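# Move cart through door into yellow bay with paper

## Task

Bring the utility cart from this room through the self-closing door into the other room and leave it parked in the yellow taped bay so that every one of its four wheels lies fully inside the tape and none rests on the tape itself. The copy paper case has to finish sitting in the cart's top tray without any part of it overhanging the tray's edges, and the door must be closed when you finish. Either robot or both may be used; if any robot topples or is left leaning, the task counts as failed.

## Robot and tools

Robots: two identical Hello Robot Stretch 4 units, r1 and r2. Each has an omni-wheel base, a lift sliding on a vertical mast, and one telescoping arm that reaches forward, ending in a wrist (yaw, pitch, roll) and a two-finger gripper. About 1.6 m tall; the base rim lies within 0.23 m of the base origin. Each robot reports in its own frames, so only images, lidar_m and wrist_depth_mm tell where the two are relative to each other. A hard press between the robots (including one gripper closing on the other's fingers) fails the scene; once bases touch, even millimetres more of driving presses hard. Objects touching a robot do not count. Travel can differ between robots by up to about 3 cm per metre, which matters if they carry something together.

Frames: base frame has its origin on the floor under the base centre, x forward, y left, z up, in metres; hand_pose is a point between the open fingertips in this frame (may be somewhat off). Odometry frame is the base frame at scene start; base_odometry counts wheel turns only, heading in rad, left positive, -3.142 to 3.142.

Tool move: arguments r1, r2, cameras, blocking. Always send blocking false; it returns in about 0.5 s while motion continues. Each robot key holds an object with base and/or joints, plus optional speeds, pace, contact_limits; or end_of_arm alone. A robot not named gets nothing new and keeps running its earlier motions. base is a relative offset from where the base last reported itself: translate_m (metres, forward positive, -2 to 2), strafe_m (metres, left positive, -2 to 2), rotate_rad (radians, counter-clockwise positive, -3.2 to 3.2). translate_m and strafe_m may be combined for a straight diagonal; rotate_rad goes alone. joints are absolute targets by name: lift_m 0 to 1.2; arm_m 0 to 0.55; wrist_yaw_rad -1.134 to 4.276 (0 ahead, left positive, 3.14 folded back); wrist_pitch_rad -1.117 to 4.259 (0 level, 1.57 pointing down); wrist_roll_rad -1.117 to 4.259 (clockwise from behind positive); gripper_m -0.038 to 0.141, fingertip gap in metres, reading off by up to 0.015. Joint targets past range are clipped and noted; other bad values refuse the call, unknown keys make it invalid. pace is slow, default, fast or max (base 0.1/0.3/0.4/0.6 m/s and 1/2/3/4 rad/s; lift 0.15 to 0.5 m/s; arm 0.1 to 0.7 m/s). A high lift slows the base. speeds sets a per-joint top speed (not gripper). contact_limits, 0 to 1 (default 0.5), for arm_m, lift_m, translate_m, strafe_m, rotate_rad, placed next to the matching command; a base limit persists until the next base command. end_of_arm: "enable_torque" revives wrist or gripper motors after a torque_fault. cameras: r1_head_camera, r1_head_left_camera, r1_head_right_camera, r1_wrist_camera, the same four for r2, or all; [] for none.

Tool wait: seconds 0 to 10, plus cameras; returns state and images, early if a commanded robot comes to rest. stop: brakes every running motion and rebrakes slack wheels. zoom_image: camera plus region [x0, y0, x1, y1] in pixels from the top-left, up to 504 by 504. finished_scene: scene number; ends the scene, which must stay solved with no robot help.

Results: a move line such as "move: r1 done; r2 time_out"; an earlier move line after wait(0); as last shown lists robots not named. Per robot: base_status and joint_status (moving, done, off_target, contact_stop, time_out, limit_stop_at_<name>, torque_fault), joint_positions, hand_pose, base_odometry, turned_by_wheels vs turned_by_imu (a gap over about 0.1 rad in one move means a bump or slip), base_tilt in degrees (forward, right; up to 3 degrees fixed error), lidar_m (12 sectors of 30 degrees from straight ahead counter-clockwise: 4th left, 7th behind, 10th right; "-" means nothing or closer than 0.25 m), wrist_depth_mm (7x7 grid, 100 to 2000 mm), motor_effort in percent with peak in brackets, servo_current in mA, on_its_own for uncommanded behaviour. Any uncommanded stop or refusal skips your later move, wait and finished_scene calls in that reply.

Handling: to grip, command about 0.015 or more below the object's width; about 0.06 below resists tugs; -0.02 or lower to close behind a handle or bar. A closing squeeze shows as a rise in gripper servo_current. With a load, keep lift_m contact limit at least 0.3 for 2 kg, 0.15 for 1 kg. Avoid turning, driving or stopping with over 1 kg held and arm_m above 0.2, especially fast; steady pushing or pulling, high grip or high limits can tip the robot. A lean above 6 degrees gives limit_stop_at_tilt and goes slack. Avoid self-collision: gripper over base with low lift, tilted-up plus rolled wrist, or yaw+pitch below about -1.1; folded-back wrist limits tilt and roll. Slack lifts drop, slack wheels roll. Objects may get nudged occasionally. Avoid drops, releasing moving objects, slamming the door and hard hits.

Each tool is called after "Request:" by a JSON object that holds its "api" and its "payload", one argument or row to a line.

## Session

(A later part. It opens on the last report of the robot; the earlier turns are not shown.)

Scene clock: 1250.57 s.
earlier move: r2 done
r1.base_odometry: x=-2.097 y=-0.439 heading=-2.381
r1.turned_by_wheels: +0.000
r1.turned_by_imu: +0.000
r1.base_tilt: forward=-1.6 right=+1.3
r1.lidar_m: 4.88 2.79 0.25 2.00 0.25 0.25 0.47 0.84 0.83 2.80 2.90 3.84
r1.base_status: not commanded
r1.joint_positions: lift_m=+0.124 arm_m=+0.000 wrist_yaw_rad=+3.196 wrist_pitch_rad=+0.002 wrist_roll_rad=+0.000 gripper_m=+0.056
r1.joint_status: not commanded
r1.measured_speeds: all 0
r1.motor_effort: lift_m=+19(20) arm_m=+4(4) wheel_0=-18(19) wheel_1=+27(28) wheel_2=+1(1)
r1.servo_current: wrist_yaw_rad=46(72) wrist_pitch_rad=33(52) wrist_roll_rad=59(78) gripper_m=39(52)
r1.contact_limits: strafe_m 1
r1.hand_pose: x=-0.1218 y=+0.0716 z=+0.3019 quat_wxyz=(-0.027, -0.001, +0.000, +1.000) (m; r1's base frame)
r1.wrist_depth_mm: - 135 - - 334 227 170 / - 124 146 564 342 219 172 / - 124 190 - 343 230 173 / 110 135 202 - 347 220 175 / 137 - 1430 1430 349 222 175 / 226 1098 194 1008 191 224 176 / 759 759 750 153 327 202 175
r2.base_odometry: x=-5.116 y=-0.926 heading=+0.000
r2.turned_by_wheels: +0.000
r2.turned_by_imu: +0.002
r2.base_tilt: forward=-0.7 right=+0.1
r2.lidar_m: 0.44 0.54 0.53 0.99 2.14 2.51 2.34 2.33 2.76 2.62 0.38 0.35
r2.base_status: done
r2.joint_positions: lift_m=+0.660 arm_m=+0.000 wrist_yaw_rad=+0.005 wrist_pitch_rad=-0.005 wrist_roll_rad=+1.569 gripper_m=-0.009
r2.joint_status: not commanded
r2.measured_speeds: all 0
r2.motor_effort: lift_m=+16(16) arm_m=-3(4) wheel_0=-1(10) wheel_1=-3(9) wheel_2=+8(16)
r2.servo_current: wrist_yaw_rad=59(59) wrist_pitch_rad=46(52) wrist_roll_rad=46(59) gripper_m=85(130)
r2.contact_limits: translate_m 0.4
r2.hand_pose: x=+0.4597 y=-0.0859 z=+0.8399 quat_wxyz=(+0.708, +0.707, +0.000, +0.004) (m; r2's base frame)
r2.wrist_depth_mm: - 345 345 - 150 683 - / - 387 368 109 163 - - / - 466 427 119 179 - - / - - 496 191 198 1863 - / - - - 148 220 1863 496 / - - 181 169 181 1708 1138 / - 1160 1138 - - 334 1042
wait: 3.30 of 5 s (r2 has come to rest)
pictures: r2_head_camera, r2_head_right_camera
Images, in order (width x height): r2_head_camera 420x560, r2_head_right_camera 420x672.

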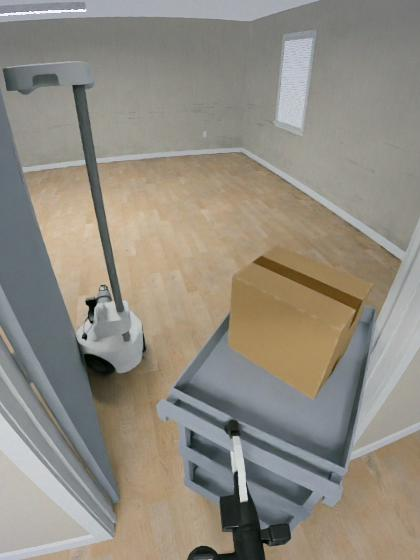

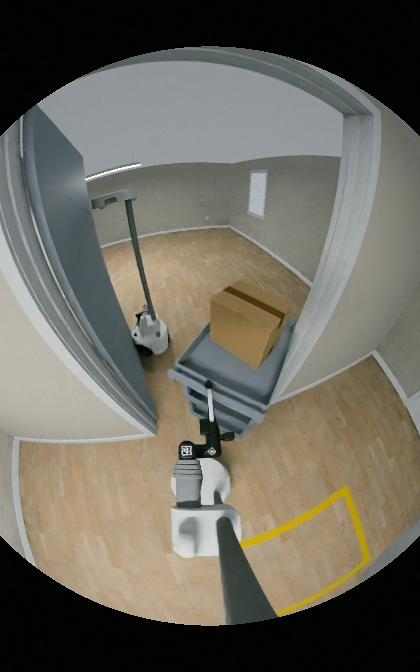

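Request:
{"api": "move", "payload": {
  "r2": {"base":{"translate_m":-0.35},"pace":"slow","contact_limits":{"translate_m":0.4}},
  "blocking": false,
  "cameras": []
}}

Request:
{"api": "wait", "payload": {
  "seconds": 6,
  "cameras": ["r2_head_camera","r2_head_right_camera"]
}}

Scene clock: 1254.97 s.
move: r2 moving
r1: as last shown
r1.lidar_m: 4.88 2.79 0.25 1.97 0.25 0.25 0.45 0.81 0.82 2.81 2.89 3.89
r1.motor_effort: lift_m=+19(20) arm_m=+4(4) wheel_0=-18(19) wheel_1=+27(27) wheel_2=+1(1)
r1.servo_current: wrist_yaw_rad=59(65) wrist_pitch_rad=39(52) wrist_roll_rad=39(59) gripper_m=39(46)
r1.contact_limits: strafe_m 1
r1.wrist_depth_mm: - 135 - - 334 227 171 / - 124 146 564 342 219 172 / - 124 190 - 342 232 173 / 110 135 202 - 349 220 175 / 137 - 1499 1464 351 224 175 / 226 1078 193 1008 191 223 176 / 759 759 759 154 329 202 175
r2.base_odometry: x=-5.129 y=-0.926 heading=+0.001
r2.turned_by_wheels: +0.000
r2.turned_by_imu: +0.001
r2.base_tilt: forward=-0.6 right=+0.0
r2.lidar_m: 0.44 0.55 0.57 1.06 2.11 2.53 2.33 2.31 2.76 2.62 0.39 0.36
r2.base_status: translate_m moving
r2.joint_positions: lift_m=+0.660 arm_m=+0.000 wrist_yaw_rad=+0.005 wrist_pitch_rad=-0.005 wrist_roll_rad=+1.569 gripper_m=-0.009
r2.joint_status: not commanded
r2.measured_speeds: translate_m=-0.049 strafe_m=+0.001 rotate_rad=-0.001 lift_m=+0.000 arm_m=+0.000 wrist_yaw_rad=+0.000 wrist_pitch_rad=+0.000 wrist_roll_rad=+0.000
r2.motor_effort: lift_m=+16(16) arm_m=-3(4) wheel_0=-3(6) wheel_1=-6(7) wheel_2=+14(15)
r2.servo_current: wrist_yaw_rad=46(65) wrist_pitch_rad=46(52) wrist_roll_rad=46(59) gripper_m=98(98)
r2.contact_limits: translate_m 0.4
r2.hand_pose: x=+0.4597 y=-0.0859 z=+0.8399 quat_wxyz=(+0.708, +0.707, +0.000, +0.004) (m; r2's base frame)
r2.wrist_depth_mm: - 345 336 149 153 691 - / - 387 370 109 166 750 - / - 469 430 122 184 - - / - - 496 192 200 1863 - / - - - 150 221 1863 500 / - - 182 169 182 1756 1182 / - - 1138 - 271 338 1060
pictures: none
No camera images: "cameras" was empty.

Scene clock: 1259.23 s.
earlier move: r2 done
r1.base_odometry: x=-2.097 y=-0.439 heading=-2.381
r1.turned_by_wheels: +0.000
r1.turned_by_imu: +0.000
r1.base_tilt: forward=-1.6 right=+1.3
r1.lidar_m: 4.88 2.81 0.25 2.01 0.25 0.25 0.48 0.89 1.31 2.79 2.88 3.86
r1.base_status: not commanded
r1.joint_positions: lift_m=+0.124 arm_m=+0.000 wrist_yaw_rad=+3.196 wrist_pitch_rad=+0.002 wrist_roll_rad=+0.000 gripper_m=+0.056
r1.joint_status: not commanded
r1.measured_speeds: all 0
r1.motor_effort: lift_m=+19(20) arm_m=+4(4) wheel_0=-18(19) wheel_1=+27(28) wheel_2=+1(1)
r1.servo_current: wrist_yaw_rad=52(65) wrist_pitch_rad=46(52) wrist_roll_rad=46(72) gripper_m=46(46)
r1.contact_limits: strafe_m 1
r1.hand_pose: x=-0.1218 y=+0.0716 z=+0.3019 quat_wxyz=(-0.027, -0.001, +0.000, +1.000) (m; r1's base frame)
r1.wrist_depth_mm: - 135 - - 336 227 171 / - 124 146 564 342 219 172 / - 124 190 - 343 230 174 / 110 135 201 - 345 220 174 / 137 - 1661 1661 349 223 175 / 227 1205 193 1008 191 223 176 / 741 741 759 153 329 202 176
r2.base_odometry: x=-5.466 y=-0.926 heading=+0.000
r2.turned_by_wheels: +0.000
r2.turned_by_imu: +0.001
r2.base_tilt: forward=-0.7 right=+0.1
r2.lidar_m: 0.45 0.82 0.95 1.73 2.03 2.29 1.98 2.01 2.35 2.69 1.58 0.40
r2.base_status: done
r2.joint_positions: lift_m=+0.660 arm_m=+0.000 wrist_yaw_rad=+0.005 wrist_pitch_rad=-0.006 wrist_roll_rad=+1.569 gripper_m=-0.009
r2.joint_status: not commanded
r2.measured_speeds: all 0
r2.motor_effort: lift_m=+15(16) arm_m=-4(4) wheel_0=-3(9) wheel_1=-5(8) wheel_2=+7(16)
r2.servo_current: wrist_yaw_rad=52(72) wrist_pitch_rad=46(52) wrist_roll_rad=46(65) gripper_m=91(104)
r2.contact_limits: translate_m 0.4
r2.hand_pose: x=+0.4597 y=-0.0859 z=+0.8400 quat_wxyz=(+0.708, +0.707, +0.000, +0.004) (m; r2's base frame)
r2.wrist_depth_mm: - - 427 184 186 723 - / - 399 397 143 195 759 - / - 439 424 150 206 798 - / - - 466 157 216 - - / - - 508 166 227 - - / - - 181 176 171 1499 496 / - - - - - - 1255
wait: 4.27 of 6 s (r2 has come to rest)
pictures: r2_head_camera, r2_head_right_camera
Images, in order (width x height): r2_head_camera 420x560, r2_head_right_camera 420x672.

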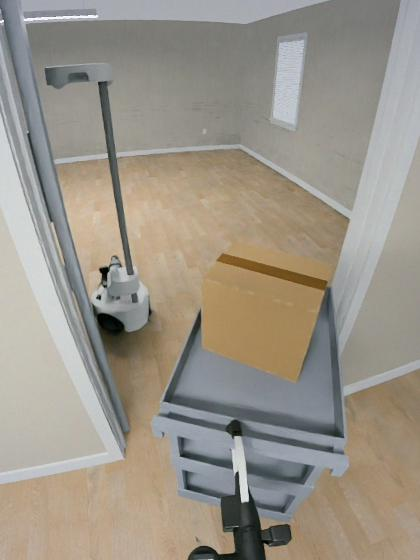

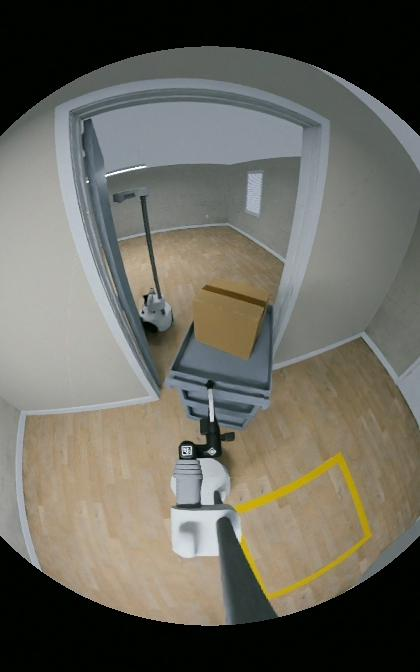

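Request:
{"api": "move", "payload": {
  "r2": {"base":{"translate_m":-0.35,"strafe_m":-0.1},"pace":"slow","contact_limits":{"translate_m":0.4}},
  "blocking": false,
  "cameras": []
}}

Request:
{"api": "wait", "payload": {
  "seconds": 6,
  "cameras": ["r2_head_camera","r2_head_right_camera"]
}}

Scene clock: 1270.80 s.
move: r2 moving
r1: as last shown
r1.lidar_m: 4.87 2.81 0.25 1.98 0.25 0.25 0.44 0.90 1.29 2.80 2.89 3.86
r1.motor_effort: lift_m=+19(20) arm_m=+4(4) wheel_0=-19(19) wheel_1=+27(27) wheel_2=+1(1)
r1.servo_current: wrist_yaw_rad=59(65) wrist_pitch_rad=46(52) wrist_roll_rad=46(65) gripper_m=46(46)
r1.contact_limits: strafe_m 1
r1.wrist_depth_mm: - 135 - - 338 227 171 / - 124 146 559 340 219 172 / - 124 190 - 343 231 174 / 110 136 202 - 347 220 174 / 137 - 1661 1661 347 222 175 / 904 1138 193 1008 191 224 176 / 759 750 759 153 329 202 176
r2.base_odometry: x=-5.479 y=-0.930 heading=+0.001
r2.turned_by_wheels: +0.000
r2.turned_by_imu: +0.001
r2.base_tilt: forward=-0.7 right=+0.1
r2.lidar_m: 0.40 0.80 0.97 1.75 2.05 2.31 1.97 1.98 2.34 2.66 1.60 0.39
r2.base_status: translate_m moving; strafe_m moving
r2.joint_positions: lift_m=+0.660 arm_m=+0.000 wrist_yaw_rad=+0.005 wrist_pitch_rad=-0.006 wrist_roll_rad=+1.569 gripper_m=-0.009
r2.joint_status: not commanded
r2.measured_speeds: translate_m=-0.048 strafe_m=-0.014 rotate_rad=+0.001 lift_m=+0.000 arm_m=+0.000 wrist_yaw_rad=+0.000 wrist_pitch_rad=+0.000 wrist_roll_rad=+0.000
r2.motor_effort: lift_m=+15(16) arm_m=-3(4) wheel_0=-2(8) wheel_1=-6(9) wheel_2=+14(14)
r2.servo_current: wrist_yaw_rad=59(59) wrist_pitch_rad=46(46) wrist_roll_rad=46(65) gripper_m=91(98)
r2.contact_limits: translate_m 0.4
r2.hand_pose: x=+0.4597 y=-0.0859 z=+0.8401 quat_wxyz=(+0.708, +0.707, +0.000, +0.004) (m; r2's base frame)
r2.wrist_depth_mm: - - 445 185 187 723 - / - 397 397 143 196 759 - / - 439 430 150 206 788 - / - - 469 158 215 - - / - - 508 166 227 - - / - - 184 177 171 1464 508 / - - - - - - 1281
pictures: none
No camera images: "cameras" was empty.

Scene clock: 1275.17 s.
earlier move: r2 done
r1.base_odometry: x=-2.097 y=-0.439 heading=-2.381
r1.turned_by_wheels: +0.000
r1.turned_by_imu: +0.000
r1.base_tilt: forward=-1.6 right=+1.3
r1.lidar_m: 4.86 2.82 0.25 2.00 0.25 0.25 0.46 1.19 1.31 2.79 2.89 3.84
r1.base_status: not commanded
r1.joint_positions: lift_m=+0.124 arm_m=+0.000 wrist_yaw_rad=+3.196 wrist_pitch_rad=+0.002 wrist_roll_rad=+0.000 gripper_m=+0.056
r1.joint_status: not commanded
r1.measured_speeds: all 0
r1.motor_effort: lift_m=+19(20) arm_m=+4(4) wheel_0=-18(19) wheel_1=+27(28) wheel_2=+1(1)
r1.servo_current: wrist_yaw_rad=33(78) wrist_pitch_rad=39(52) wrist_roll_rad=46(72) gripper_m=39(52)
r1.contact_limits: strafe_m 1
r1.hand_pose: x=-0.1218 y=+0.0716 z=+0.3019 quat_wxyz=(-0.027, -0.001, +0.000, +1.000) (m; r1's base frame)
r1.wrist_depth_mm: - 135 - 891 336 226 171 / - 124 146 559 338 219 172 / - 124 190 - 343 231 173 / 109 135 202 - 345 222 175 / 216 1808 1708 1661 347 224 175 / 1025 1205 192 1008 191 223 175 / 741 768 759 153 330 202 176
r2.base_odometry: x=-5.816 y=-1.026 heading=+0.001
r2.turned_by_wheels: +0.000
r2.turned_by_imu: +0.002
r2.base_tilt: forward=-0.7 right=+0.0
r2.lidar_m: 0.39 0.39 1.38 2.07 2.09 1.91 1.63 1.64 1.93 2.66 2.28 0.44
r2.base_status: done
r2.joint_positions: lift_m=+0.660 arm_m=+0.000 wrist_yaw_rad=+0.007 wrist_pitch_rad=-0.006 wrist_roll_rad=+1.569 gripper_m=-0.009
r2.joint_status: not commanded
r2.measured_speeds: all 0
r2.motor_effort: lift_m=+15(16) arm_m=-4(4) wheel_0=+0(8) wheel_1=-4(9) wheel_2=+9(14)
r2.servo_current: wrist_yaw_rad=52(65) wrist_pitch_rad=46(52) wrist_roll_rad=59(65) gripper_m=78(98)
r2.contact_limits: translate_m 0.4
r2.hand_pose: x=+0.4599 y=-0.0853 z=+0.8402 quat_wxyz=(+0.708, +0.707, +0.000, +0.005) (m; r2's base frame)
r2.wrist_depth_mm: - - - 236 236 - - / - - - 178 236 - - / - - 445 177 234 820 - / - - 452 234 233 820 - / - - 466 176 234 820 - / - - 187 176 178 - - / - - 496 - 229 - -
wait: 4.37 of 6 s (r2 has come to rest)
pictures: r2_head_camera, r2_head_right_camera
Images, in order (width x height): r2_head_camera 420x560, r2_head_right_camera 420x672.

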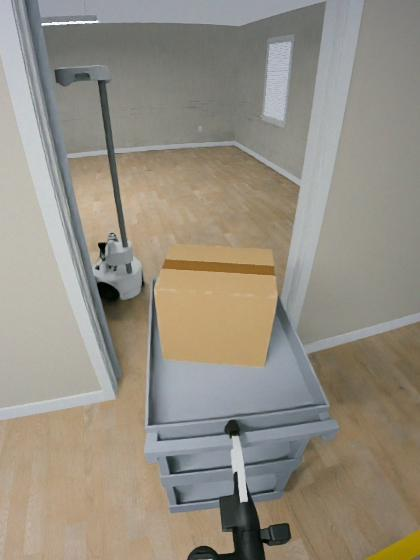

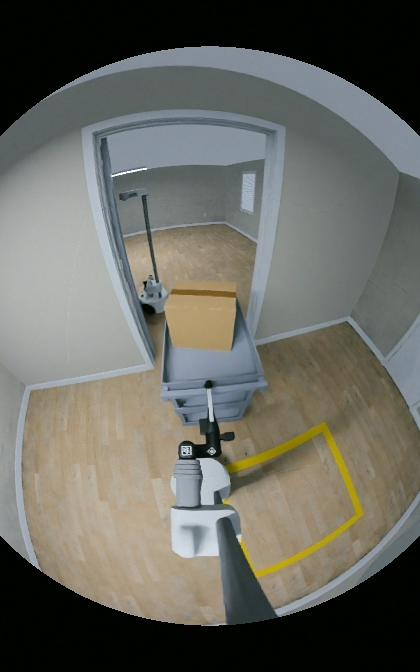

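Request:
{"api": "move", "payload": {
  "r2": {"base":{"translate_m":-0.45,"strafe_m":-0.35},"pace":"slow","contact_limits":{"translate_m":0.4}},
  "blocking": false,
  "cameras": []
}}

Request:
{"api": "wait", "payload": {
  "seconds": 8,
  "cameras": []
}}

Request:
{"api": "move", "payload": {
  "r2": {"base":{"rotate_rad":0.2},"pace":"slow"},
  "blocking": false,
  "cameras": []
}}

Request:
{"api": "wait", "payload": {
  "seconds": 5,
  "cameras": ["r2_head_camera","r2_head_right_camera","r2_head_left_camera"]
}}

Scene clock: 1288.57 s.
move: r2 moving
r1: as last shown
r1.lidar_m: 4.86 2.79 0.25 2.00 0.25 0.25 0.48 1.19 1.31 2.79 2.89 3.88
r1.motor_effort: lift_m=+19(19) arm_m=+4(4) wheel_0=-18(18) wheel_1=+27(27) wheel_2=+1(1)
r1.servo_current: wrist_yaw_rad=52(59) wrist_pitch_rad=39(46) wrist_roll_rad=59(65) gripper_m=39(46)
r1.contact_limits: strafe_m 1
r1.wrist_depth_mm: - 135 - 891 336 226 171 / - 124 146 554 338 218 172 / - 124 190 - 345 231 174 / 110 135 202 - 347 221 175 / 215 1708 1708 1661 349 223 175 / 1025 1229 191 1042 191 224 176 / 759 759 741 153 329 202 176
r2.base_odometry: x=-5.826 y=-1.034 heading=+0.002
r2.turned_by_wheels: +0.001
r2.turned_by_imu: +0.002
r2.base_tilt: forward=-0.6 right=+0.1
r2.lidar_m: 0.39 0.38 1.41 2.07 2.09 1.88 1.63 1.63 1.93 2.65 2.29 0.44
r2.base_status: translate_m moving; strafe_m moving
r2.joint_positions: lift_m=+0.660 arm_m=+0.000 wrist_yaw_rad=+0.007 wrist_pitch_rad=-0.006 wrist_roll_rad=+1.569 gripper_m=-0.009
r2.joint_status: not commanded
r2.measured_speeds: translate_m=-0.040 strafe_m=-0.032 rotate_rad=+0.002 lift_m=+0.000 arm_m=+0.000 wrist_yaw_rad=+0.002 wrist_pitch_rad=+0.000 wrist_roll_rad=+0.000
r2.motor_effort: lift_m=+15(15) arm_m=-4(4) wheel_0=+10(10) wheel_1=-6(9) wheel_2=+14(15)
r2.servo_current: wrist_yaw_rad=52(65) wrist_pitch_rad=46(52) wrist_roll_rad=39(59) gripper_m=78(91)
r2.contact_limits: translate_m 0.4
r2.hand_pose: x=+0.4599 y=-0.0853 z=+0.8402 quat_wxyz=(+0.708, +0.707, +0.000, +0.005) (m; r2's base frame)
r2.wrist_depth_mm: - - - 238 237 - - / - - - 178 236 1863 - / - - 442 178 234 820 - / - - 452 235 234 831 - / - - 462 176 232 820 - / - - 188 176 179 - - / - 1708 496 - - - -
pictures: none
No camera images: "cameras" was empty.

Scene clock: 1294.97 s.
earlier move: r2 done
r1.base_odometry: x=-2.097 y=-0.439 heading=-2.381
r1.turned_by_wheels: +0.000
r1.turned_by_imu: +0.000
r1.base_tilt: forward=-1.6 right=+1.3
r1.lidar_m: 4.87 2.83 0.25 2.00 0.25 0.25 0.48 1.33 1.31 2.79 2.88 3.86
r1.base_status: not commanded
r1.joint_positions: lift_m=+0.124 arm_m=+0.000 wrist_yaw_rad=+3.196 wrist_pitch_rad=+0.002 wrist_roll_rad=+0.000 gripper_m=+0.056
r1.joint_status: not commanded
r1.measured_speeds: all 0
r1.motor_effort: lift_m=+19(20) arm_m=+4(4) wheel_0=-18(19) wheel_1=+27(28) wheel_2=+1(1)
r1.servo_current: wrist_yaw_rad=52(72) wrist_pitch_rad=52(52) wrist_roll_rad=59(78) gripper_m=33(52)
r1.contact_limits: strafe_m 1
r1.hand_pose: x=-0.1218 y=+0.0716 z=+0.3019 quat_wxyz=(-0.027, -0.001, +0.000, +1.000) (m; r1's base frame)
r1.wrist_depth_mm: - 135 - 554 332 227 171 / - 124 146 559 340 219 173 / - 124 190 - 343 231 174 / 110 136 202 - 347 220 174 / 216 - - 1618 351 223 175 / 1008 1255 193 1025 191 224 176 / 750 741 759 153 327 201 176
r2.base_odometry: x=-6.265 y=-1.377 heading=+0.002
r2.turned_by_wheels: +0.000
r2.turned_by_imu: +0.003
r2.base_tilt: forward=-0.7 right=+0.0
r2.lidar_m: 0.26 0.30 2.02 2.31 2.17 1.29 1.11 1.11 1.31 2.38 2.42 0.53
r2.base_status: done
r2.joint_positions: lift_m=+0.660 arm_m=+0.000 wrist_yaw_rad=+0.010 wrist_pitch_rad=-0.007 wrist_roll_rad=+1.569 gripper_m=-0.009
r2.joint_status: not commanded
r2.measured_speeds: all 0
r2.motor_effort: lift_m=+15(15) arm_m=-4(4) wheel_0=+8(15) wheel_1=-4(9) wheel_2=+9(16)
r2.servo_current: wrist_yaw_rad=59(85) wrist_pitch_rad=46(59) wrist_roll_rad=46(65) gripper_m=85(91)
r2.contact_limits: translate_m 0.4
r2.hand_pose: x=+0.4602 y=-0.0845 z=+0.8403 quat_wxyz=(+0.708, +0.707, +0.001, +0.006) (m; r2's base frame)
r2.wrist_depth_mm: - - - - - - 1255 / - - - 366 - 1537 1255 / - - - 310 397 394 397 / 1576 - - 297 334 1983 1366 / 1537 - - 200 266 1921 508 / 1499 - 182 171 181 1921 - / 1464 415 418 - 194 - -
wait: 6.40 of 8 s (r2 has come to rest)
pictures: none
No camera images: "cameras" was empty.

Scene clock: 1295.47 s.
move: r2 moving
r1: as last shown
r1.lidar_m: 4.86 2.81 0.25 1.98 0.25 0.25 0.46 1.34 1.32 2.79 2.86 3.88
r1.motor_effort: lift_m=+19(19) arm_m=+4(4) wheel_0=-18(19) wheel_1=+27(27) wheel_2=+1(1)
r1.servo_current: wrist_yaw_rad=46(59) wrist_pitch_rad=46(46) wrist_roll_rad=59(59) gripper_m=39(46)
r1.contact_limits: strafe_m 1
r1.wrist_depth_mm: - 135 - - 332 228 171 / - 124 146 564 340 219 173 / - 124 190 - 343 230 174 / 110 136 201 - 349 221 175 / 216 - - 1008 351 223 175 / 1025 1205 194 1025 190 223 176 / 759 759 759 153 329 202 176
r2.base_odometry: x=-6.265 y=-1.377 heading=+0.122
r2.turned_by_wheels: +0.120
r2.turned_by_imu: +0.108
r2.base_tilt: forward=-0.7 right=+0.1
r2.lidar_m: 0.25 0.33 2.17 2.31 1.84 1.24 1.11 1.13 1.45 2.39 2.47 0.50
r2.base_status: rotate_rad moving
r2.joint_positions: lift_m=+0.660 arm_m=+0.000 wrist_yaw_rad=-0.016 wrist_pitch_rad=-0.007 wrist_roll_rad=+1.569 gripper_m=-0.009
r2.joint_status: not commanded
r2.measured_speeds: translate_m=-0.003 strafe_m=+0.000 rotate_rad=+0.415 lift_m=+0.000 arm_m=-0.001 wrist_yaw_rad=-0.072 wrist_pitch_rad=+0.000 wrist_roll_rad=+0.000
r2.motor_effort: lift_m=+15(15) arm_m=-2(4) wheel_0=-7(12) wheel_1=-8(9) wheel_2=-20(20)
r2.servo_current: wrist_yaw_rad=91(91) wrist_pitch_rad=46(52) wrist_roll_rad=52(59) gripper_m=72(85)
r2.hand_pose: x=+0.4578 y=-0.0920 z=+0.8404 quat_wxyz=(+0.708, +0.707, -0.008, -0.003) (m; r2's base frame)
r2.wrist_depth_mm: - - - - - - 1229 / - - - 357 - - 1255 / - - - 282 392 389 392 / 1537 - - 216 314 1863 1336 / 1576 - - 182 253 1921 521 / 1464 - 184 159 182 1921 - / 1499 418 413 - 196 - -
pictures: none
No camera images: "cameras" was empty.

Scene clock: 1296.17 s.
earlier move: r2 done
r1.base_odometry: x=-2.097 y=-0.439 heading=-2.381
r1.turned_by_wheels: +0.000
r1.turned_by_imu: +0.000
r1.base_tilt: forward=-1.6 right=+1.3
r1.lidar_m: 4.88 2.81 0.25 2.00 0.25 0.25 0.46 1.32 1.29 2.81 2.88 3.89
r1.base_status: not commanded
r1.joint_positions: lift_m=+0.124 arm_m=+0.000 wrist_yaw_rad=+3.196 wrist_pitch_rad=+0.002 wrist_roll_rad=+0.000 gripper_m=+0.056
r1.joint_status: not commanded
r1.measured_speeds: all 0
r1.motor_effort: lift_m=+19(19) arm_m=+4(4) wheel_0=-18(19) wheel_1=+27(28) wheel_2=+1(1)
r1.servo_current: wrist_yaw_rad=46(65) wrist_pitch_rad=39(52) wrist_roll_rad=52(78) gripper_m=39(46)
r1.contact_limits: strafe_m 1
r1.hand_pose: x=-0.1218 y=+0.0716 z=+0.3019 quat_wxyz=(-0.027, -0.001, +0.000, +1.000) (m; r1's base frame)
r1.wrist_depth_mm: - 135 - - 336 226 171 / - 124 145 559 336 219 172 / - 124 190 - 343 231 173 / 110 135 202 - 347 220 174 / 216 - - 991 349 221 175 / 1008 1205 194 1008 191 224 175 / 759 759 750 153 327 202 176
r2.base_odometry: x=-6.265 y=-1.377 heading=+0.200
r2.turned_by_wheels: +0.078
r2.turned_by_imu: +0.037
r2.base_tilt: forward=-0.7 right=+0.1
r2.lidar_m: 0.26 0.38 2.23 2.31 1.78 1.22 1.11 1.15 1.49 2.40 2.47 0.52
r2.base_status: done
r2.joint_positions: lift_m=+0.660 arm_m=+0.000 wrist_yaw_rad=-0.018 wrist_pitch_rad=-0.007 wrist_roll_rad=+1.569 gripper_m=-0.009
r2.joint_status: not commanded
r2.measured_speeds: all 0
r2.on_its_own: wrist_yaw_rad is at rest, and its servo_current (111 mA) is outside its rest range (0 to 104 mA)
r2.motor_effort: lift_m=+14(15) arm_m=+4(5) wheel_0=-8(17) wheel_1=-5(9) wheel_2=-13(21)
r2.servo_current: wrist_yaw_rad=111(111) wrist_pitch_rad=52(59) wrist_roll_rad=39(59) gripper_m=72(85)
r2.hand_pose: x=+0.4576 y=-0.0926 z=+0.8404 quat_wxyz=(+0.708, +0.707, -0.009, -0.004) (m; r2's base frame)
r2.wrist_depth_mm: - - - - - - 1255 / - - - 345 - - 1229 / - - - 271 384 394 389 / 1537 - - 216 303 1863 500 / 1537 - - 187 253 1863 549 / - - 183 165 183 715 - / 1499 404 410 - 195 - -
wait: 0.70 of 5 s (r2 has come to rest)
pictures: r2_head_camera, r2_head_left_camera, r2_head_right_camera
Images, in order (width x height): r2_head_camera 420x560, r2_head_left_camera 420x672, r2_head_right_camera 420x672.

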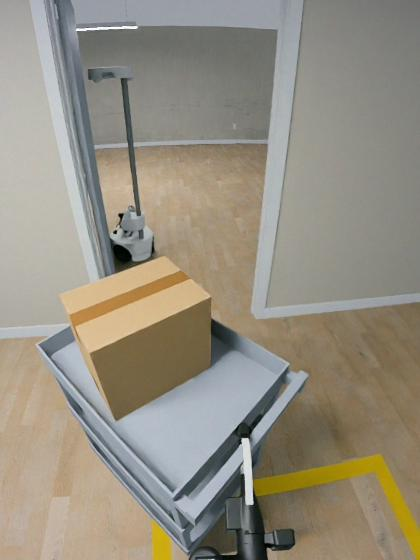

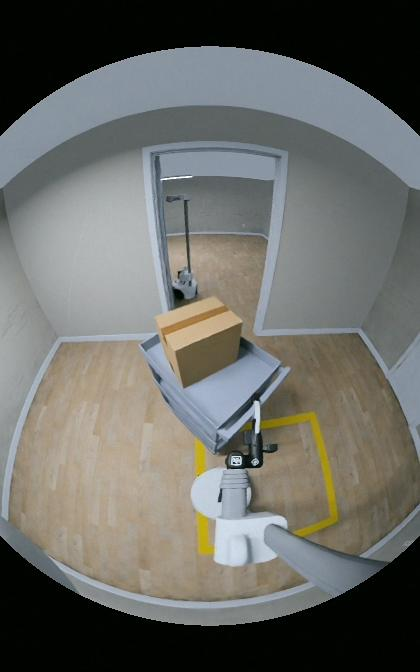

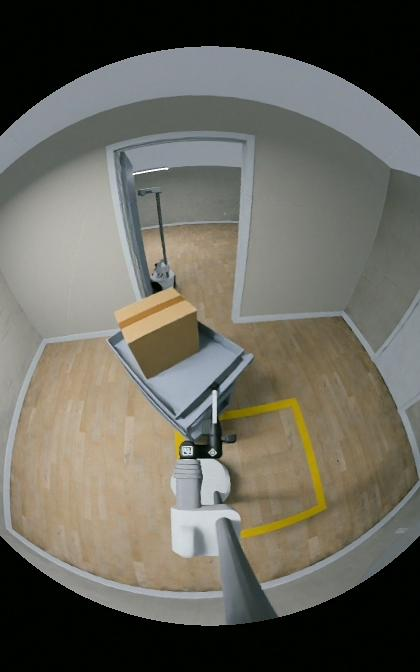

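Request:
{"api": "move", "payload": {
  "r2": {"base":{"rotate_rad":-0.08},"pace":"slow"},
  "blocking": false,
  "cameras": []
}}

Request:
{"api": "wait", "payload": {
  "seconds": 3,
  "cameras": []
}}

Request:
{"api": "move", "payload": {
  "r2": {"base":{"translate_m":-0.3,"strafe_m":-0.2},"pace":"slow","contact_limits":{"translate_m":0.4}},
  "blocking": false,
  "cameras": []
}}

Request:
{"api": "wait", "payload": {
  "seconds": 6,
  "cameras": ["r2_head_camera","r2_head_left_camera"]
}}

Scene clock: 1305.93 s.
move: r2 moving
r1: as last shown
r1.lidar_m: 4.87 2.79 0.25 1.98 0.25 0.25 0.48 1.33 1.34 2.79 2.89 3.89
r1.motor_effort: lift_m=+19(19) arm_m=+4(4) wheel_0=-18(18) wheel_1=+27(27) wheel_2=+1(1)
r1.servo_current: wrist_yaw_rad=59(65) wrist_pitch_rad=39(52) wrist_roll_rad=52(72) gripper_m=46(46)
r1.contact_limits: strafe_m 1
r1.wrist_depth_mm: - 135 - - 336 227 171 / - 124 146 559 340 219 172 / - 124 190 - 345 231 174 / 110 136 202 - 345 220 174 / 216 - - 1008 351 223 175 / 1008 1205 194 1025 190 224 176 / 768 759 750 153 327 202 176
r2.base_odometry: x=-6.265 y=-1.377 heading=+0.124
r2.turned_by_wheels: -0.075
r2.turned_by_imu: -0.073
r2.base_tilt: forward=-0.6 right=+0.1
r2.lidar_m: 0.25 0.30 2.12 2.31 1.95 1.26 1.11 1.14 1.41 2.39 2.44 0.49
r2.base_status: rotate_rad moving
r2.joint_positions: lift_m=+0.660 arm_m=+0.000 wrist_yaw_rad=+0.006 wrist_pitch_rad=-0.007 wrist_roll_rad=+1.569 gripper_m=-0.009
r2.joint_status: not commanded
r2.measured_speeds: translate_m=+0.000 strafe_m=+0.000 rotate_rad=-0.082 lift_m=+0.000 arm_m=+0.000 wrist_yaw_rad=+0.038 wrist_pitch_rad=+0.000 wrist_roll_rad=+0.000
r2.motor_effort: lift_m=+14(14) arm_m=+4(4) wheel_0=+9(9) wheel_1=+4(6) wheel_2=+8(12)
r2.servo_current: wrist_yaw_rad=59(111) wrist_pitch_rad=46(52) wrist_roll_rad=46(52) gripper_m=65(78)
r2.hand_pose: x=+0.4597 y=-0.0858 z=+0.8404 quat_wxyz=(+0.708, +0.707, +0.000, +0.004) (m; r2's base frame)
r2.wrist_depth_mm: - - - - - - 1205 / - - - 355 - - 1255 / - - - 281 389 397 389 / 1537 - - 224 312 1808 500 / 1499 - - 196 257 1808 530 / - - 184 176 215 1921 - / 1499 418 413 - 195 - -
pictures: none
No camera images: "cameras" was empty.

Scene clock: 1306.30 s.
earlier move: r2 done
r1.base_odometry: x=-2.097 y=-0.439 heading=-2.381
r1.turned_by_wheels: +0.000
r1.turned_by_imu: +0.000
r1.base_tilt: forward=-1.6 right=+1.3
r1.lidar_m: 4.88 2.81 0.25 2.00 0.25 0.25 0.47 1.33 1.30 2.79 2.89 3.87
r1.base_status: not commanded
r1.joint_positions: lift_m=+0.124 arm_m=+0.000 wrist_yaw_rad=+3.196 wrist_pitch_rad=+0.002 wrist_roll_rad=+0.000 gripper_m=+0.056
r1.joint_status: not commanded
r1.measured_speeds: all 0
r1.motor_effort: lift_m=+19(19) arm_m=+4(4) wheel_0=-18(18) wheel_1=+27(27) wheel_2=+1(1)
r1.servo_current: wrist_yaw_rad=52(65) wrist_pitch_rad=39(52) wrist_roll_rad=65(72) gripper_m=39(46)
r1.contact_limits: strafe_m 1
r1.hand_pose: x=-0.1218 y=+0.0716 z=+0.3019 quat_wxyz=(-0.027, -0.001, +0.000, +1.000) (m; r1's base frame)
r1.wrist_depth_mm: - 135 - - 338 228 171 / - 124 146 554 340 218 173 / - 124 190 - 343 232 173 / 110 136 202 - 349 221 175 / 216 - - 1008 351 223 175 / 991 1205 193 1008 190 223 175 / 759 750 759 153 329 202 176
r2.base_odometry: x=-6.265 y=-1.377 heading=+0.122
r2.turned_by_wheels: -0.002
r2.turned_by_imu: -0.002
r2.base_tilt: forward=-0.7 right=+0.0
r2.lidar_m: 0.26 0.32 2.09 2.29 1.97 1.26 1.11 1.13 1.40 2.40 2.44 0.49
r2.base_status: done
r2.joint_positions: lift_m=+0.660 arm_m=+0.000 wrist_yaw_rad=+0.007 wrist_pitch_rad=-0.007 wrist_roll_rad=+1.569 gripper_m=-0.009
r2.joint_status: not commanded
r2.measured_speeds: all 0
r2.motor_effort: lift_m=+14(14) arm_m=+4(4) wheel_0=+11(12) wheel_1=+6(6) wheel_2=+10(12)
r2.servo_current: wrist_yaw_rad=46(111) wrist_pitch_rad=46(52) wrist_roll_rad=52(52) gripper_m=72(78)
r2.hand_pose: x=+0.4599 y=-0.0853 z=+0.8404 quat_wxyz=(+0.708, +0.707, +0.000, +0.005) (m; r2's base frame)
r2.wrist_depth_mm: - - - - - - 1205 / - - - 355 - - 1255 / - - - 282 384 397 392 / 1576 - - 230 312 1863 496 / 1499 - - 196 258 1863 525 / - - 187 177 181 1863 - / 1499 418 410 - 195 - -
wait: 0.37 of 3 s (r2 has come to rest)
pictures: none
No camera images: "cameras" was empty.

Scene clock: 1306.80 s.
move: r2 moving
r1: as last shown
r1.lidar_m: 4.86 2.81 0.25 2.01 0.25 0.25 0.47 1.33 1.29 2.79 2.88 3.87
r1.servo_current: wrist_yaw_rad=46(59) wrist_pitch_rad=39(46) wrist_roll_rad=52(59) gripper_m=46(46)
r1.contact_limits: strafe_m 1
r1.wrist_depth_mm: - 135 - - 334 227 171 / - 123 146 554 338 218 172 / - 124 191 - 345 231 173 / 110 136 203 - 347 221 175 / 216 - - 1025 351 224 175 / 1025 1205 194 1008 191 224 176 / 750 759 759 153 327 202 176
r2.base_odometry: x=-6.275 y=-1.386 heading=+0.124
r2.turned_by_wheels: +0.002
r2.turned_by_imu: +0.002
r2.base_tilt: forward=-0.7 right=+0.0
r2.lidar_m: 0.26 0.32 2.11 2.32 1.96 1.24 1.11 1.13 1.38 2.40 2.42 0.50
r2.base_status: translate_m moving; strafe_m moving
r2.joint_positions: lift_m=+0.660 arm_m=+0.000 wrist_yaw_rad=+0.013 wrist_pitch_rad=-0.007 wrist_roll_rad=+1.569 gripper_m=-0.009
r2.joint_status: not commanded
r2.measured_speeds: translate_m=-0.046 strafe_m=-0.030 rotate_rad=+0.001 lift_m=+0.000 arm_m=+0.000 wrist_yaw_rad=+0.010 wrist_pitch_rad=+0.000 wrist_roll_rad=+0.000
r2.motor_effort: lift_m=+14(14) arm_m=+4(4) wheel_0=+11(13) wheel_1=-7(8) wheel_2=+19(19)
r2.servo_current: wrist_yaw_rad=78(78) wrist_pitch_rad=46(52) wrist_roll_rad=52(59) gripper_m=72(72)
r2.contact_limits: translate_m 0.4
r2.hand_pose: x=+0.4603 y=-0.0838 z=+0.8404 quat_wxyz=(+0.708, +0.707, +0.002, +0.007) (m; r2's base frame)
r2.wrist_depth_mm: - - - - - - 1229 / - - - 349 - - 1229 / 1537 - - 278 382 389 384 / 1499 - - 231 309 1863 492 / 1537 - - 196 259 1921 549 / 1499 - 183 173 181 1921 - / 1499 421 413 - 197 - -
pictures: none
No camera images: "cameras" was empty.

Scene clock: 1311.10 s.
earlier move: r2 done
r1.base_odometry: x=-2.097 y=-0.439 heading=-2.381
r1.turned_by_wheels: +0.000
r1.turned_by_imu: +0.000
r1.base_tilt: forward=-1.6 right=+1.3
r1.lidar_m: 4.88 2.83 0.25 1.99 0.25 0.25 0.47 1.32 1.29 2.80 2.90 3.87
r1.base_status: not commanded
r1.joint_positions: lift_m=+0.124 arm_m=+0.000 wrist_yaw_rad=+3.196 wrist_pitch_rad=+0.002 wrist_roll_rad=+0.000 gripper_m=+0.056
r1.joint_status: not commanded
r1.measured_speeds: all 0
r1.motor_effort: lift_m=+19(20) arm_m=+4(4) wheel_0=-18(19) wheel_1=+27(27) wheel_2=+1(1)
r1.servo_current: wrist_yaw_rad=52(78) wrist_pitch_rad=33(52) wrist_roll_rad=52(72) gripper_m=39(46)
r1.contact_limits: strafe_m 1
r1.hand_pose: x=-0.1218 y=+0.0716 z=+0.3019 quat_wxyz=(-0.027, -0.001, +0.000, +1.000) (m; r1's base frame)
r1.wrist_depth_mm: - 135 - - 338 227 171 / - 124 146 564 338 220 172 / - 124 190 559 345 231 174 / 110 135 202 - 349 221 174 / 216 - - 1661 349 222 176 / 1025 1205 193 1008 191 224 176 / 750 759 759 153 327 202 175
r2.base_odometry: x=-6.538 y=-1.612 heading=+0.124
r2.turned_by_wheels: +0.000
r2.turned_by_imu: +0.007
r2.base_tilt: forward=-0.7 right=+0.0
r2.lidar_m: 0.25 0.28 0.65 2.44 1.40 0.88 0.79 0.81 0.99 2.05 2.29 0.66
r2.base_status: done
r2.joint_positions: lift_m=+0.660 arm_m=+0.000 wrist_yaw_rad=+0.023 wrist_pitch_rad=-0.007 wrist_roll_rad=+1.569 gripper_m=-0.009
r2.joint_status: not commanded
r2.measured_speeds: all 0
r2.on_its_own: wrist_yaw_rad is at rest, and its servo_current (137 mA) is outside its rest range (0 to 104 mA)
r2.motor_effort: lift_m=+14(14) arm_m=+4(4) wheel_0=+17(22) wheel_1=+3(8) wheel_2=+12(19)
r2.servo_current: wrist_yaw_rad=137(150) wrist_pitch_rad=46(59) wrist_roll_rad=46(65) gripper_m=72(78)
r2.contact_limits: translate_m 0.4
r2.hand_pose: x=+0.4612 y=-0.0808 z=+0.8405 quat_wxyz=(+0.708, +0.707, +0.006, +0.010) (m; r2's base frame)
r2.wrist_depth_mm: - - - - - 1708 1255 / - - - - - 1708 1229 / - - - 377 - 1576 1255 / 1863 - - 325 407 1661 433 / 1863 - - 202 296 1863 492 / 1808 - 190 166 181 1863 517 / 1756 1808 415 - 194 - -
wait: 4.30 of 6 s (r2 has come to rest)
pictures: r2_head_camera, r2_head_left_camera
Images, in order (width x height): r2_head_camera 420x560, r2_head_left_camera 420x672.

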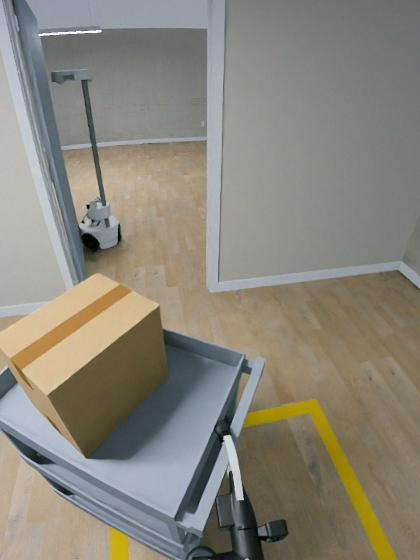

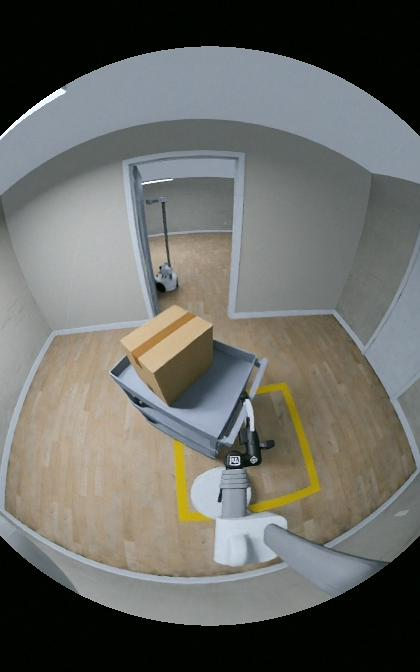

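Request:
{"api": "wait", "payload": {
  "seconds": 0,
  "cameras": ["r2_head_camera","r2_head_left_camera","r2_head_right_camera","r2_wrist_camera"]
}}

Scene clock: 1332.10 s.
r1.base_odometry: x=-2.097 y=-0.439 heading=-2.381
r1.turned_by_wheels: +0.000
r1.turned_by_imu: +0.000
r1.base_tilt: forward=-1.6 right=+1.3
r1.lidar_m: 4.86 2.80 0.26 2.00 0.25 0.25 0.46 1.34 1.31 2.81 2.87 3.88
r1.base_status: not commanded
r1.joint_positions: lift_m=+0.124 arm_m=+0.000 wrist_yaw_rad=+3.196 wrist_pitch_rad=+0.002 wrist_roll_rad=+0.000 gripper_m=+0.056
r1.joint_status: not commanded
r1.measured_speeds: all 0
r1.motor_effort: lift_m=+19(20) arm_m=+4(4) wheel_0=-18(19) wheel_1=+27(27) wheel_2=+1(1)
r1.servo_current: wrist_yaw_rad=52(78) wrist_pitch_rad=46(52) wrist_roll_rad=46(72) gripper_m=33(46)
r1.contact_limits: strafe_m 1
r1.hand_pose: x=-0.1218 y=+0.0716 z=+0.3019 quat_wxyz=(-0.027, -0.001, +0.000, +1.000) (m; r1's base frame)
r1.wrist_depth_mm: - 135 - - 334 227 171 / - 124 146 559 340 219 173 / - 124 190 559 343 231 173 / 110 136 202 - 349 220 174 / 216 - - 1708 351 223 175 / 1025 1229 194 1025 191 223 176 / 741 750 759 153 327 202 176
r2.base_odometry: x=-6.538 y=-1.612 heading=+0.124
r2.turned_by_wheels: +0.000
r2.turned_by_imu: +0.000
r2.base_tilt: forward=-0.7 right=+0.0
r2.lidar_m: 0.25 0.27 0.65 2.45 1.35 0.89 0.79 0.82 1.02 2.02 2.26 0.62
r2.base_status: done
r2.joint_positions: lift_m=+0.660 arm_m=+0.000 wrist_yaw_rad=+0.023 wrist_pitch_rad=-0.007 wrist_roll_rad=+1.569 gripper_m=-0.009
r2.joint_status: not commanded
r2.measured_speeds: all 0
r2.on_its_own: wrist_yaw_rad is at rest, and its servo_current (137 mA) is outside its rest range (0 to 104 mA)
r2.motor_effort: lift_m=+14(14) arm_m=+4(4) wheel_0=+17(22) wheel_1=+2(8) wheel_2=+12(19)
r2.servo_current: wrist_yaw_rad=137(150) wrist_pitch_rad=46(59) wrist_roll_rad=39(65) gripper_m=65(78)
r2.contact_limits: translate_m 0.4
r2.hand_pose: x=+0.4612 y=-0.0808 z=+0.8405 quat_wxyz=(+0.708, +0.707, +0.006, +0.010) (m; r2's base frame)
r2.wrist_depth_mm: - - - - - 1661 1229 / - - - - - 1708 1255 / - - - 379 - 1618 1229 / 1863 - - 327 404 1618 436 / 1808 - - 202 294 1863 500 / 1808 - 190 166 181 1921 521 / 1808 1756 418 - 194 - -
pictures: r2_head_camera, r2_head_left_camera, r2_head_right_camera, r2_wrist_camera
Images, in order (width x height): r2_head_camera 420x560, r2_head_left_camera 420x672, r2_head_right_camera 420x672, r2_wrist_camera 616x392.

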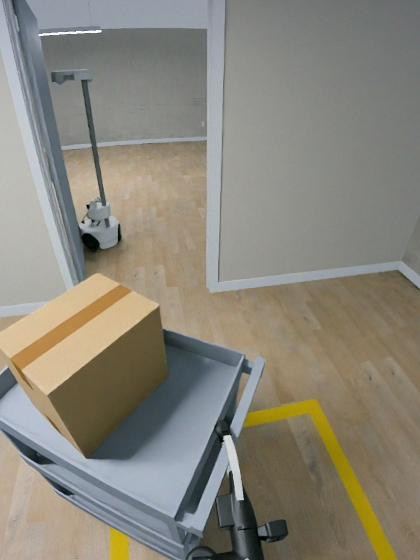

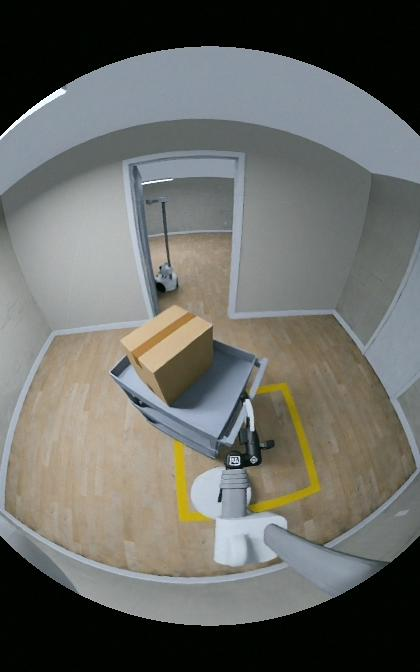

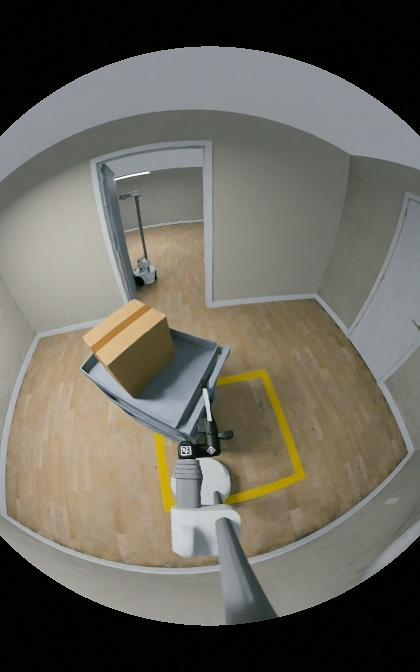

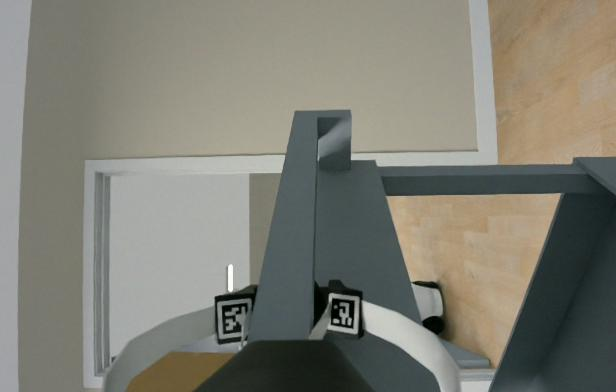

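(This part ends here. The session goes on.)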